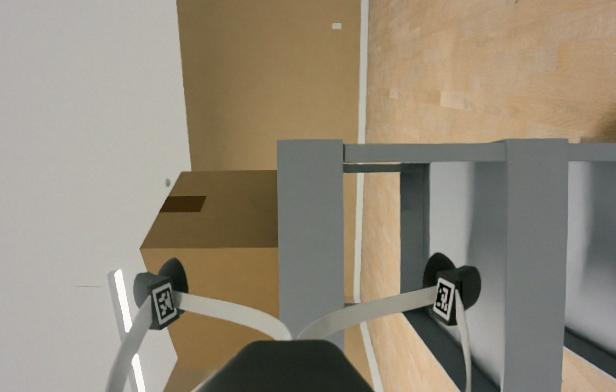

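Call:
{"fn": "move", "kwargs": {"r2": {"base":{"strafe_m":0.115,"translate_m":0.18}}, "blocking": false}}

Call:
{"fn": "wait", "kwargs": {"seconds": 2.5}}

Call:
{"fn": "move", "kwargs": {"r2": {"base":{"translate_m":0.1},"pace":"slow"}, "blocking": false}}

Call:
{"fn": "wait", "kwargs": {"seconds": 2.5, "cameras": ["r2_head_camera","r2_wrist_camera","r2_head_left_camera"]}}

Scene clock: 423.67 s.
move: r2 moving
r1: as last shown
r1.contact_limits: strafe_m 0.8
r2.base_odometry: x=-1.298 y=-3.822 heading=+1.266
r2.turned_by_wheels: +0.000
r2.turned_by_imu: +0.000
r2.base_tilt: forward=-0.7 right=+0.1
r2.lidar_m: 0.69 0.71 0.91 1.03 3.63 0.46 0.45 0.54 0.96 1.64 1.93 0.76
r2.base_status: translate_m moving; strafe_m moving
r2.joint_positions: lift_m=+0.660 arm_m=+0.000 wrist_yaw_rad=+0.000 wrist_pitch_rad=+0.007 wrist_roll_rad=+1.568 gripper_m=+0.140
r2.joint_status: not commanded
r2.measured_speeds: translate_m=+0.115 strafe_m=+0.074 rotate_rad=-0.005 lift_m=+0.000 arm_m=+0.000 wrist_yaw_rad=+0.000 wrist_pitch_rad=+0.000 wrist_roll_rad=+0.000
r2.motor_effort: lift_m=+18(18) arm_m=-3(4) wheel_0=-2(5) wheel_1=+10(11) wheel_2=-11(12)
r2.servo_current: wrist_yaw_rad=46(52) wrist_pitch_rad=52(52) wrist_roll_rad=52(65) gripper_m=46(52)
r2.hand_pose: x=+0.4593 y=-0.0874 z=+0.8361 quat_wxyz=(+0.708, +0.706, +0.003, -0.003)
r2.wrist_depth_mm: - - - - - 1661 1138 / - - - - - 1618 1160 / - - - - - 1661 480 / - - 609 559 - - 484 / - - 535 517 - 484 488 / - - 559 159 211 204 484 / - - 647 - - 741 492
pictures: none

Scene clock: 425.20 s.
earlier move: r2 done
r1.base_odometry: x=-1.320 y=+1.560 heading=+2.872
r1.turned_by_wheels: +0.000
r1.turned_by_imu: +0.000
r1.base_tilt: forward=-1.6 right=+1.3
r1.lidar_m: 5.15 0.36 0.25 - 0.25 0.25 0.44 3.70 1.09 0.74 0.81 0.85
r1.base_status: not commanded
r1.joint_positions: lift_m=+0.127 arm_m=+0.000 wrist_yaw_rad=+3.092 wrist_pitch_rad=+0.002 wrist_roll_rad=+0.000 gripper_m=+0.056
r1.joint_status: not commanded
r1.measured_speeds: all 0
r1.motor_effort: lift_m=+20(20) arm_m=+5(5) wheel_0=-30(31) wheel_1=+32(33) wheel_2=+6(7)
r1.servo_current: wrist_yaw_rad=39(72) wrist_pitch_rad=46(52) wrist_roll_rad=65(78) gripper_m=39(52)
r1.contact_limits: strafe_m 0.8
r1.hand_pose: x=-0.1129 y=+0.1016 z=+0.3046 quat_wxyz=(+0.025, -0.001, +0.000, +1.000)
r1.wrist_depth_mm: - 137 - 477 287 196 - / - 137 - 480 293 196 - / 110 137 219 480 290 198 160 / 125 139 - 480 293 199 161 / 1708 - - 488 294 199 161 / 1205 1182 194 492 191 199 161 / 842 759 750 143 274 181 -
r2.base_odometry: x=-1.345 y=-3.650 heading=+1.266
r2.turned_by_wheels: +0.000
r2.turned_by_imu: +0.000
r2.base_tilt: forward=-0.7 right=+0.0
r2.lidar_m: 0.55 3.42 0.76 0.78 1.28 0.56 0.56 0.68 1.20 1.78 2.04 0.57
r2.base_status: done
r2.joint_positions: lift_m=+0.660 arm_m=+0.000 wrist_yaw_rad=+0.000 wrist_pitch_rad=+0.007 wrist_roll_rad=+1.568 gripper_m=+0.140
r2.joint_status: not commanded
r2.measured_speeds: all 0
r2.motor_effort: lift_m=+18(18) arm_m=-3(4) wheel_0=-5(9) wheel_1=+2(13) wheel_2=-3(13)
r2.servo_current: wrist_yaw_rad=52(59) wrist_pitch_rad=52(59) wrist_roll_rad=59(65) gripper_m=52(52)
r2.hand_pose: x=+0.4593 y=-0.0874 z=+0.8361 quat_wxyz=(+0.708, +0.706, +0.003, -0.003)
r2.wrist_depth_mm: - - - - - 1618 - / - - - - - 1756 - / - 399 397 - 917 - - / - 382 379 - 931 - - / - 421 421 - 946 - - / - 473 449 158 198 187 - / - - 525 - - 1808 -
wait: 1.53 of 2.5 s (r2 has come to rest)
pictures: none

Scene clock: 425.70 s.
move: r2 moving
r1: as last shown
r1.contact_limits: strafe_m 0.8
r2.base_odometry: x=-1.341 y=-3.638 heading=+1.266
r2.turned_by_wheels: +0.000
r2.turned_by_imu: +0.000
r2.base_tilt: forward=-0.7 right=+0.1
r2.lidar_m: 0.53 3.43 0.75 0.78 1.28 0.59 0.57 0.70 1.22 1.77 2.09 0.55
r2.base_status: translate_m moving
r2.joint_positions: lift_m=+0.660 arm_m=+0.000 wrist_yaw_rad=+0.000 wrist_pitch_rad=+0.007 wrist_roll_rad=+1.568 gripper_m=+0.140
r2.joint_status: not commanded
r2.measured_speeds: translate_m=+0.049 strafe_m=+0.000 rotate_rad=+0.003 lift_m=+0.000 arm_m=+0.000 wrist_yaw_rad=+0.000 wrist_pitch_rad=+0.000 wrist_roll_rad=+0.000
r2.motor_effort: lift_m=+18(18) arm_m=-3(4) wheel_0=+3(6) wheel_1=+8(8) wheel_2=-11(11)
r2.servo_current: wrist_yaw_rad=39(52) wrist_pitch_rad=52(59) wrist_roll_rad=46(59) gripper_m=52(59)
r2.hand_pose: x=+0.4593 y=-0.0874 z=+0.8361 quat_wxyz=(+0.708, +0.706, +0.003, -0.003)
r2.wrist_depth_mm: - - - - - 1576 - / - - - - - 1756 - / - 389 384 - 917 - - / - 368 368 - 931 - - / - 404 410 - 917 - - / - 449 439 158 199 187 - / - - 508 - - 1808 -
pictures: none

Scene clock: 427.47 s.
earlier move: r2 done
r1.base_odometry: x=-1.320 y=+1.560 heading=+2.872
r1.turned_by_wheels: +0.000
r1.turned_by_imu: +0.000
r1.base_tilt: forward=-1.6 right=+1.3
r1.lidar_m: 5.14 0.35 0.25 - 0.25 0.25 0.46 3.68 1.09 0.71 0.80 0.88
r1.base_status: not commanded
r1.joint_positions: lift_m=+0.127 arm_m=+0.000 wrist_yaw_rad=+3.092 wrist_pitch_rad=+0.002 wrist_roll_rad=+0.000 gripper_m=+0.056
r1.joint_status: not commanded
r1.measured_speeds: all 0
r1.motor_effort: lift_m=+20(20) arm_m=+5(5) wheel_0=-30(31) wheel_1=+32(33) wheel_2=+7(7)
r1.servo_current: wrist_yaw_rad=39(59) wrist_pitch_rad=46(46) wrist_roll_rad=52(72) gripper_m=39(52)
r1.contact_limits: strafe_m 0.8
r1.hand_pose: x=-0.1129 y=+0.1016 z=+0.3046 quat_wxyz=(+0.025, -0.001, +0.000, +1.000)
r1.wrist_depth_mm: - 137 - 473 289 195 - / - 137 - 480 290 197 - / 110 138 219 488 291 198 160 / 125 138 - 484 291 199 161 / 1661 - - 488 293 200 161 / 1182 1182 193 492 190 200 160 / 842 759 750 143 277 181 -
r2.base_odometry: x=-1.315 y=-3.554 heading=+1.266
r2.turned_by_wheels: +0.000
r2.turned_by_imu: +0.000
r2.base_tilt: forward=-0.7 right=+0.1
r2.lidar_m: 0.43 0.49 0.74 0.75 1.21 0.64 0.65 0.79 1.40 1.78 2.08 0.47
r2.base_status: done
r2.joint_positions: lift_m=+0.660 arm_m=+0.000 wrist_yaw_rad=+0.000 wrist_pitch_rad=+0.007 wrist_roll_rad=+1.568 gripper_m=+0.140
r2.joint_status: not commanded
r2.measured_speeds: all 0
r2.motor_effort: lift_m=+18(18) arm_m=-4(4) wheel_0=+4(10) wheel_1=+3(8) wheel_2=-6(11)
r2.servo_current: wrist_yaw_rad=46(59) wrist_pitch_rad=59(59) wrist_roll_rad=52(59) gripper_m=52(59)
r2.hand_pose: x=+0.4593 y=-0.0874 z=+0.8361 quat_wxyz=(+0.708, +0.706, +0.003, -0.003)
r2.wrist_depth_mm: - - - - - 1661 466 / - 402 397 - - 1921 - / 279 276 274 - - - - / 279 279 281 - - - - / 309 309 310 - 232 - - / 366 340 340 158 198 187 - / - 387 389 - - 1756 -
wait: 1.77 of 2.5 s (r2 has come to rest)
pictures: r2_head_camera, r2_head_left_camera, r2_wrist_camera
Images, in order (width x height): r2_head_camera 420x560, r2_head_left_camera 420x672, r2_wrist_camera 616x392.

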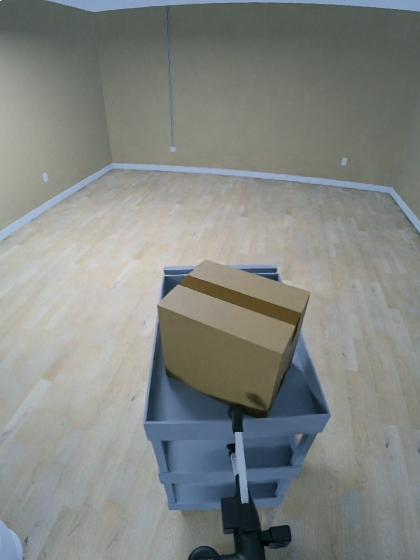

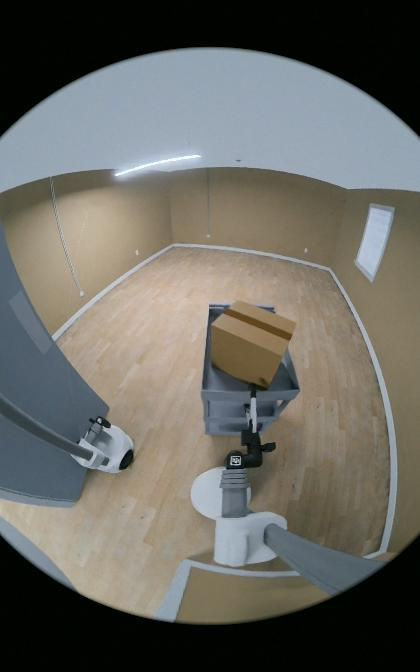

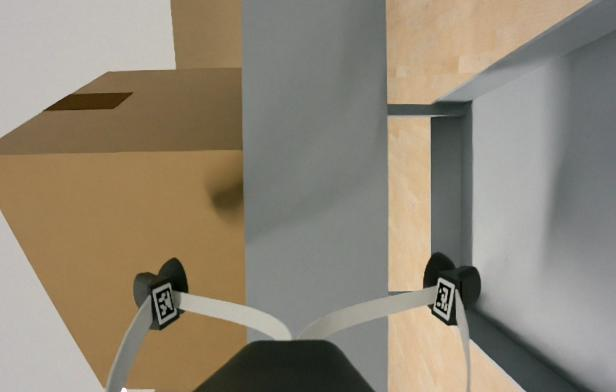

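Call:
{"fn": "move", "kwargs": {"r2": {"base":{"strafe_m":0.085}}, "blocking": false}}

Call:
{"fn": "wait", "kwargs": {"seconds": 1.5}}

Call:
{"fn": "move", "kwargs": {"r2": {"base":{"translate_m":0.065},"pace":"slow"}, "blocking": false}}

Call:
{"fn": "wait", "kwargs": {"seconds": 2}}

Call:
{"fn": "move", "kwargs": {"r2": {"joints":{"gripper_m":0.0}}, "blocking": false}}

Call:
{"fn": "wait", "kwargs": {"seconds": 2, "cameras": ["r2_head_camera","r2_wrist_camera"]}}

Scene clock: 436.43 s.
move: r2 moving
r1: as last shown
r1.contact_limits: strafe_m 0.8
r2.base_odometry: x=-1.349 y=-3.544 heading=+1.266
r2.turned_by_wheels: +0.000
r2.turned_by_imu: +0.001
r2.base_tilt: forward=-0.6 right=+0.1
r2.lidar_m: 0.45 3.34 0.71 0.71 1.19 0.65 0.66 0.79 1.39 1.84 2.14 0.48
r2.base_status: strafe_m moving
r2.joint_positions: lift_m=+0.660 arm_m=+0.000 wrist_yaw_rad=+0.000 wrist_pitch_rad=+0.007 wrist_roll_rad=+1.568 gripper_m=+0.140
r2.joint_status: not commanded
r2.measured_speeds: translate_m=-0.001 strafe_m=+0.139 rotate_rad=+0.006 lift_m=+0.000 arm_m=+0.000 wrist_yaw_rad=+0.000 wrist_pitch_rad=+0.000 wrist_roll_rad=+0.000
r2.motor_effort: lift_m=+18(18) arm_m=-4(4) wheel_0=-9(11) wheel_1=+10(12) wheel_2=+0(6)
r2.servo_current: wrist_yaw_rad=46(52) wrist_pitch_rad=46(52) wrist_roll_rad=46(59) gripper_m=46(52)
r2.hand_pose: x=+0.4593 y=-0.0874 z=+0.8361 quat_wxyz=(+0.708, +0.706, +0.003, -0.003)
r2.wrist_depth_mm: - - - - - 1618 452 / 332 325 319 - - - - / 270 272 272 - - - - / 296 297 298 - - - - / 334 329 329 - 234 - - / - 359 355 158 198 204 - / - 413 407 - - 1808 -
pictures: none

Scene clock: 437.30 s.
earlier move: r2 done
r1.base_odometry: x=-1.320 y=+1.560 heading=+2.872
r1.turned_by_wheels: +0.000
r1.turned_by_imu: +0.000
r1.base_tilt: forward=-1.6 right=+1.3
r1.lidar_m: 5.15 0.37 0.25 - 0.25 0.25 0.46 3.71 1.10 0.63 0.80 0.88
r1.base_status: not commanded
r1.joint_positions: lift_m=+0.127 arm_m=+0.000 wrist_yaw_rad=+3.092 wrist_pitch_rad=+0.002 wrist_roll_rad=+0.000 gripper_m=+0.056
r1.joint_status: not commanded
r1.measured_speeds: all 0
r1.motor_effort: lift_m=+20(20) arm_m=+5(5) wheel_0=-31(31) wheel_1=+32(33) wheel_2=+7(7)
r1.servo_current: wrist_yaw_rad=46(65) wrist_pitch_rad=46(52) wrist_roll_rad=46(59) gripper_m=39(46)
r1.contact_limits: strafe_m 0.8
r1.hand_pose: x=-0.1129 y=+0.1016 z=+0.3046 quat_wxyz=(+0.025, -0.001, +0.000, +1.000)
r1.wrist_depth_mm: - 137 - 473 286 196 - / - 137 - 477 290 197 - / 110 138 219 480 293 198 160 / 125 138 - 488 291 198 161 / 1708 - - 488 294 199 160 / 1182 1205 193 492 191 200 161 / 842 759 750 143 276 181 -
r2.base_odometry: x=-1.396 y=-3.529 heading=+1.266
r2.turned_by_wheels: +0.000
r2.turned_by_imu: +0.000
r2.base_tilt: forward=-0.7 right=+0.1
r2.lidar_m: 0.46 3.28 0.65 0.65 1.15 3.59 0.63 0.77 1.34 1.87 2.19 0.46
r2.base_status: done
r2.joint_positions: lift_m=+0.660 arm_m=+0.000 wrist_yaw_rad=+0.000 wrist_pitch_rad=+0.007 wrist_roll_rad=+1.568 gripper_m=+0.140
r2.joint_status: not commanded
r2.measured_speeds: all 0
r2.motor_effort: lift_m=+18(18) arm_m=-4(4) wheel_0=-2(12) wheel_1=+3(12) wheel_2=+0(6)
r2.servo_current: wrist_yaw_rad=39(52) wrist_pitch_rad=52(59) wrist_roll_rad=46(65) gripper_m=59(59)
r2.hand_pose: x=+0.4593 y=-0.0874 z=+0.8361 quat_wxyz=(+0.708, +0.706, +0.003, -0.003)
r2.wrist_depth_mm: 262 274 271 - - 1863 - / 274 276 277 - - - - / 300 303 301 - - - - / 336 330 330 - - - - / - 366 368 - 233 - - / - 404 397 158 198 204 - / - - - - - 1808 1160
wait: 0.87 of 1.5 s (r2 has come to rest)
pictures: none

Scene clock: 437.80 s.
move: r2 moving
r1: as last shown
r1.contact_limits: strafe_m 0.8
r2.base_odometry: x=-1.392 y=-3.517 heading=+1.266
r2.turned_by_wheels: +0.000
r2.turned_by_imu: +0.000
r2.base_tilt: forward=-0.7 right=+0.1
r2.lidar_m: 0.43 3.31 0.65 0.65 1.08 3.61 0.65 0.79 1.40 1.89 2.20 0.45
r2.base_status: translate_m moving
r2.joint_positions: lift_m=+0.660 arm_m=+0.000 wrist_yaw_rad=+0.000 wrist_pitch_rad=+0.007 wrist_roll_rad=+1.568 gripper_m=+0.140
r2.joint_status: not commanded
r2.measured_speeds: translate_m=+0.048 strafe_m=+0.000 rotate_rad=-0.001 lift_m=+0.000 arm_m=+0.000 wrist_yaw_rad=+0.000 wrist_pitch_rad=+0.000 wrist_roll_rad=+0.000
r2.motor_effort: lift_m=+18(18) arm_m=-3(4) wheel_0=+11(11) wheel_1=+6(8) wheel_2=-10(10)
r2.servo_current: wrist_yaw_rad=39(52) wrist_pitch_rad=46(52) wrist_roll_rad=46(59) gripper_m=46(52)
r2.hand_pose: x=+0.4593 y=-0.0874 z=+0.8361 quat_wxyz=(+0.708, +0.706, +0.003, -0.003)
r2.wrist_depth_mm: 253 253 255 - - 1863 - / 266 267 270 - - - - / 290 293 294 - - - - / 319 320 322 - - - - / - 355 355 - - - - / - 389 382 158 196 204 - / - - - - - 1808 1138
pictures: none

Scene clock: 439.20 s.
earlier move: r2 done
r1.base_odometry: x=-1.320 y=+1.560 heading=+2.872
r1.turned_by_wheels: +0.000
r1.turned_by_imu: +0.000
r1.base_tilt: forward=-1.6 right=+1.3
r1.lidar_m: 5.14 0.37 0.25 - 0.25 0.25 0.46 3.72 1.09 0.62 0.68 0.88
r1.base_status: not commanded
r1.joint_positions: lift_m=+0.127 arm_m=+0.000 wrist_yaw_rad=+3.092 wrist_pitch_rad=+0.002 wrist_roll_rad=+0.000 gripper_m=+0.056
r1.joint_status: not commanded
r1.measured_speeds: all 0
r1.motor_effort: lift_m=+20(20) arm_m=+5(5) wheel_0=-30(31) wheel_1=+32(33) wheel_2=+7(7)
r1.servo_current: wrist_yaw_rad=52(72) wrist_pitch_rad=39(52) wrist_roll_rad=39(65) gripper_m=39(52)
r1.contact_limits: strafe_m 0.8
r1.hand_pose: x=-0.1129 y=+0.1016 z=+0.3046 quat_wxyz=(+0.025, -0.001, +0.000, +1.000)
r1.wrist_depth_mm: - 137 - 480 287 196 - / - 137 - 477 289 196 - / 110 138 219 480 291 198 160 / 125 138 - 484 293 199 160 / 1708 - - 488 294 199 161 / 1138 1182 195 488 191 199 161 / 854 759 750 143 276 181 -
r2.base_odometry: x=-1.376 y=-3.467 heading=+1.266
r2.turned_by_wheels: +0.000
r2.turned_by_imu: +0.000
r2.base_tilt: forward=-0.7 right=+0.1
r2.lidar_m: 0.39 3.30 0.64 0.63 1.10 3.66 0.70 0.81 1.49 1.92 0.59 0.42
r2.base_status: done
r2.joint_positions: lift_m=+0.660 arm_m=+0.000 wrist_yaw_rad=+0.000 wrist_pitch_rad=+0.007 wrist_roll_rad=+1.568 gripper_m=+0.140
r2.joint_status: not commanded
r2.measured_speeds: all 0
r2.motor_effort: lift_m=+18(18) arm_m=-4(4) wheel_0=+6(11) wheel_1=+5(8) wheel_2=-8(10)
r2.servo_current: wrist_yaw_rad=46(59) wrist_pitch_rad=46(59) wrist_roll_rad=33(59) gripper_m=46(52)
r2.hand_pose: x=+0.4593 y=-0.0874 z=+0.8361 quat_wxyz=(+0.708, +0.706, +0.003, -0.003)
r2.wrist_depth_mm: 211 213 173 173 - - - / 226 228 175 175 175 - - / 248 250 242 176 - 778 - / 274 274 271 178 - 778 - / 306 306 294 179 - 778 - / 364 338 181 180 181 197 - / - - - - - 1661 1118
wait: 1.40 of 2 s (r2 has come to rest)
pictures: none

Scene clock: 439.70 s.
move: r2 moving
r1: as last shown
r1.contact_limits: strafe_m 0.8
r2.base_odometry: x=-1.376 y=-3.467 heading=+1.266
r2.turned_by_wheels: +0.000
r2.turned_by_imu: +0.000
r2.base_tilt: forward=-0.7 right=+0.1
r2.lidar_m: 0.38 3.28 0.63 0.63 1.14 3.68 0.72 0.83 1.46 1.88 0.57 0.42
r2.base_status: not commanded
r2.joint_positions: lift_m=+0.660 arm_m=+0.000 wrist_yaw_rad=+0.000 wrist_pitch_rad=+0.007 wrist_roll_rad=+1.568 gripper_m=+0.128
r2.joint_status: gripper_m moving
r2.measured_speeds: all 0
r2.motor_effort: lift_m=+18(18) arm_m=-3(4) wheel_0=+6(6) wheel_1=+4(5) wheel_2=-8(8)
r2.servo_current: wrist_yaw_rad=46(59) wrist_pitch_rad=52(52) wrist_roll_rad=52(52) gripper_m=124(124)
r2.hand_pose: x=+0.4593 y=-0.0874 z=+0.8361 quat_wxyz=(+0.708, +0.706, +0.003, -0.003)
r2.wrist_depth_mm: 211 213 173 174 - - - / 227 229 175 175 175 - - / 249 249 242 177 176 768 - / 273 276 271 178 - 778 - / 306 307 225 179 180 778 - / 366 338 181 181 181 203 - / - - - - - 1661 1160
pictures: none

Scene clock: 441.50 s.
earlier move: r2 done
r1.base_odometry: x=-1.320 y=+1.560 heading=+2.872
r1.turned_by_wheels: +0.000
r1.turned_by_imu: +0.000
r1.base_tilt: forward=-1.6 right=+1.3
r1.lidar_m: 5.13 0.38 0.25 - 0.25 0.25 0.46 3.72 1.10 0.62 0.65 0.88
r1.base_status: not commanded
r1.joint_positions: lift_m=+0.127 arm_m=+0.000 wrist_yaw_rad=+3.092 wrist_pitch_rad=+0.002 wrist_roll_rad=+0.000 gripper_m=+0.056
r1.joint_status: not commanded
r1.measured_speeds: all 0
r1.motor_effort: lift_m=+20(20) arm_m=+5(5) wheel_0=-31(31) wheel_1=+32(33) wheel_2=+7(7)
r1.servo_current: wrist_yaw_rad=59(72) wrist_pitch_rad=39(52) wrist_roll_rad=46(72) gripper_m=39(46)
r1.contact_limits: strafe_m 0.8
r1.hand_pose: x=-0.1129 y=+0.1016 z=+0.3046 quat_wxyz=(+0.025, -0.001, +0.000, +1.000)
r1.wrist_depth_mm: - 137 - 477 289 195 - / - 137 - 480 290 196 - / 110 137 219 488 293 199 160 / 125 138 - 488 291 199 161 / 1708 - - 488 294 199 160 / 1182 1205 194 492 191 200 160 / 854 750 759 143 276 181 -
r2.base_odometry: x=-1.376 y=-3.467 heading=+1.266
r2.turned_by_wheels: +0.000
r2.turned_by_imu: +0.000
r2.base_tilt: forward=-0.7 right=+0.1
r2.lidar_m: 0.38 3.27 0.65 0.63 1.12 3.65 0.70 0.84 1.48 1.91 0.56 0.40
r2.base_status: not commanded
r2.joint_positions: lift_m=+0.660 arm_m=+0.000 wrist_yaw_rad=+0.000 wrist_pitch_rad=+0.010 wrist_roll_rad=+1.569 gripper_m=+0.002
r2.joint_status: all done
r2.measured_speeds: all 0
r2.motor_effort: lift_m=+19(19) arm_m=-3(4) wheel_0=+4(7) wheel_1=+3(5) wheel_2=-6(8)
r2.servo_current: wrist_yaw_rad=52(65) wrist_pitch_rad=59(59) wrist_roll_rad=46(65) gripper_m=156(377)
r2.hand_pose: x=+0.4593 y=-0.0874 z=+0.8353 quat_wxyz=(+0.708, +0.706, +0.003, -0.003)
r2.wrist_depth_mm: 200 201 163 163 - 1756 - / 215 217 163 164 - - - / 233 236 164 165 - - - / 255 259 164 165 - - - / 283 286 164 166 - - - / 317 306 165 166 175 166 - / - 353 343 - - 1576 -
wait: 1.80 of 2 s (r2 has come to rest)
Images, in order (width x height): r2_head_camera 420x560, r2_wrist_camera 616x392.

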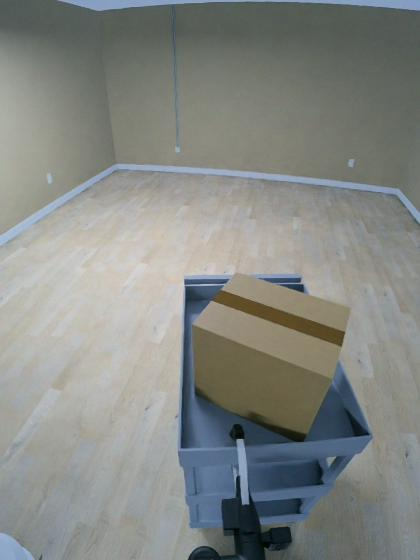

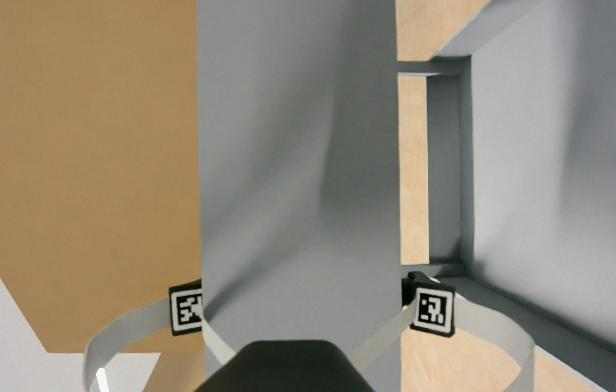

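Call:
{"fn": "move", "kwargs": {"r2": {"base":{"translate_m":-0.244,"strafe_m":0.244}}, "blocking": false}}

Call:
{"fn": "wait", "kwargs": {"seconds": 3, "cameras": ["r2_head_camera","r2_head_left_camera","r1_head_left_camera","r1_head_right_camera"]}}

Scene clock: 475.80 s.
move: r2 moving
r1: as last shown
r1.contact_limits: strafe_m 0.8
r2.base_odometry: x=-1.405 y=-3.482 heading=+1.267
r2.turned_by_wheels: +0.000
r2.turned_by_imu: +0.001
r2.base_tilt: forward=-0.7 right=+0.1
r2.lidar_m: 0.38 3.26 0.64 0.64 1.11 3.65 0.68 0.81 1.39 1.90 0.56 0.40
r2.base_status: translate_m moving; strafe_m moving
r2.joint_positions: lift_m=+0.660 arm_m=+0.000 wrist_yaw_rad=-0.001 wrist_pitch_rad=+0.010 wrist_roll_rad=+1.569 gripper_m=+0.002
r2.joint_status: not commanded
r2.measured_speeds: translate_m=-0.091 strafe_m=+0.090 rotate_rad=+0.001 lift_m=+0.000 arm_m=+0.000 wrist_yaw_rad=+0.000 wrist_pitch_rad=+0.000 wrist_roll_rad=+0.000
r2.motor_effort: lift_m=+20(20) arm_m=-3(4) wheel_0=-14(17) wheel_1=+7(7) wheel_2=+11(12)
r2.servo_current: wrist_yaw_rad=46(59) wrist_pitch_rad=59(59) wrist_roll_rad=46(59) gripper_m=163(163)
r2.hand_pose: x=+0.4592 y=-0.0877 z=+0.8352 quat_wxyz=(+0.708, +0.706, +0.003, -0.004)
r2.wrist_depth_mm: 201 202 163 163 - 1756 - / 216 218 163 164 - - - / 235 236 163 165 - - - / 257 260 164 165 - - - / 285 286 164 166 - - - / 317 306 165 166 173 166 - / - - 347 - - 1576 -
pictures: none

Scene clock: 477.90 s.
earlier move: r2 done
r1.base_odometry: x=-1.320 y=+1.560 heading=+2.872
r1.turned_by_wheels: +0.000
r1.turned_by_imu: +0.000
r1.base_tilt: forward=-1.6 right=+1.3
r1.lidar_m: 5.14 0.38 0.25 - 0.25 0.25 0.48 3.71 0.47 0.51 0.50 0.60
r1.base_status: not commanded
r1.joint_positions: lift_m=+0.127 arm_m=+0.000 wrist_yaw_rad=+3.092 wrist_pitch_rad=+0.002 wrist_roll_rad=+0.000 gripper_m=+0.056
r1.joint_status: not commanded
r1.measured_speeds: all 0
r1.motor_effort: lift_m=+20(20) arm_m=+5(5) wheel_0=-30(31) wheel_1=+32(33) wheel_2=+6(7)
r1.servo_current: wrist_yaw_rad=39(72) wrist_pitch_rad=46(46) wrist_roll_rad=39(65) gripper_m=33(46)
r1.contact_limits: strafe_m 0.8
r1.hand_pose: x=-0.1129 y=+0.1016 z=+0.3046 quat_wxyz=(+0.025, -0.001, +0.000, +1.000)
r1.wrist_depth_mm: - 137 - 477 287 196 - / - 137 - 484 289 197 - / 110 137 220 484 291 198 160 / 125 138 - 488 293 199 161 / 1708 - - 492 291 200 160 / 1182 1182 193 488 191 200 160 / 842 759 759 143 274 181 -
r2.base_odometry: x=-1.682 y=-3.627 heading=+1.267
r2.turned_by_wheels: +0.000
r2.turned_by_imu: -0.001
r2.base_tilt: forward=-0.6 right=+0.1
r2.lidar_m: 0.37 0.54 0.48 0.82 0.94 3.36 0.44 0.47 0.88 2.06 0.62 0.39
r2.base_status: done
r2.joint_positions: lift_m=+0.660 arm_m=+0.000 wrist_yaw_rad=-0.001 wrist_pitch_rad=+0.010 wrist_roll_rad=+1.569 gripper_m=+0.002
r2.joint_status: not commanded
r2.measured_speeds: all 0
r2.motor_effort: lift_m=+20(20) arm_m=-3(4) wheel_0=-2(19) wheel_1=+4(7) wheel_2=+5(12)
r2.servo_current: wrist_yaw_rad=46(59) wrist_pitch_rad=59(65) wrist_roll_rad=52(59) gripper_m=137(163)
r2.hand_pose: x=+0.4592 y=-0.0877 z=+0.8352 quat_wxyz=(+0.708, +0.706, +0.003, -0.004)
r2.wrist_depth_mm: 202 203 163 164 - 1808 - / 216 217 163 164 - - - / 235 236 164 165 166 - - / 255 257 164 165 - - - / 282 286 164 165 166 741 - / 315 303 164 165 173 166 - / - - 351 - - 1618 -
wait: 2.10 of 3 s (r2 has come to rest)
pictures: r1_head_left_camera, r1_head_right_camera, r2_head_camera, r2_head_left_camera
Images, in order (width x height): r1_head_left_camera 420x672, r1_head_right_camera 420x672, r2_head_camera 420x560, r2_head_left_camera 420x672.

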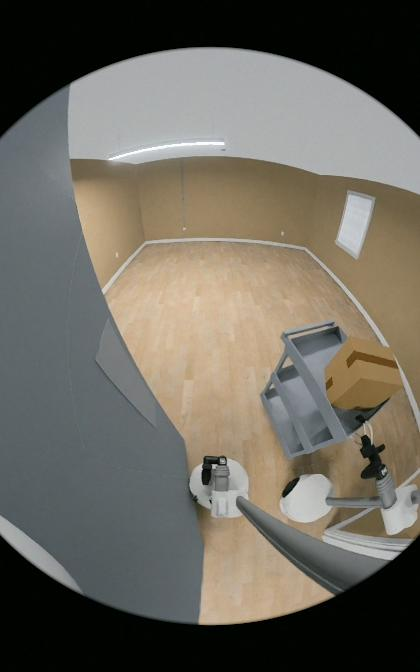

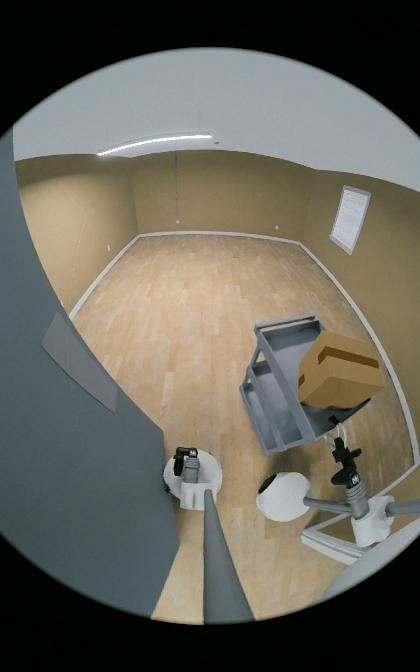

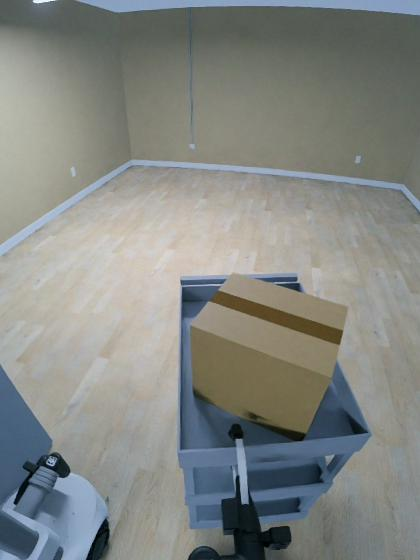

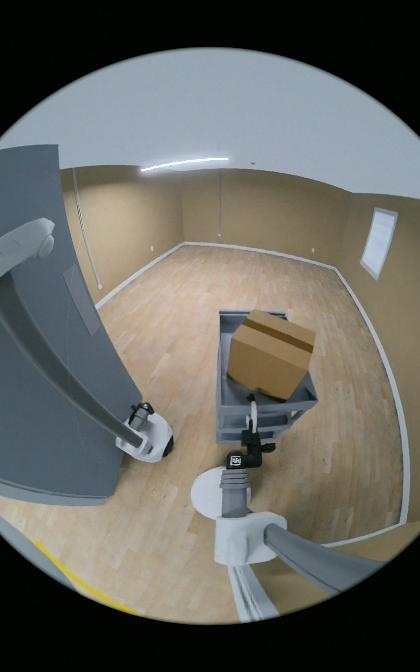

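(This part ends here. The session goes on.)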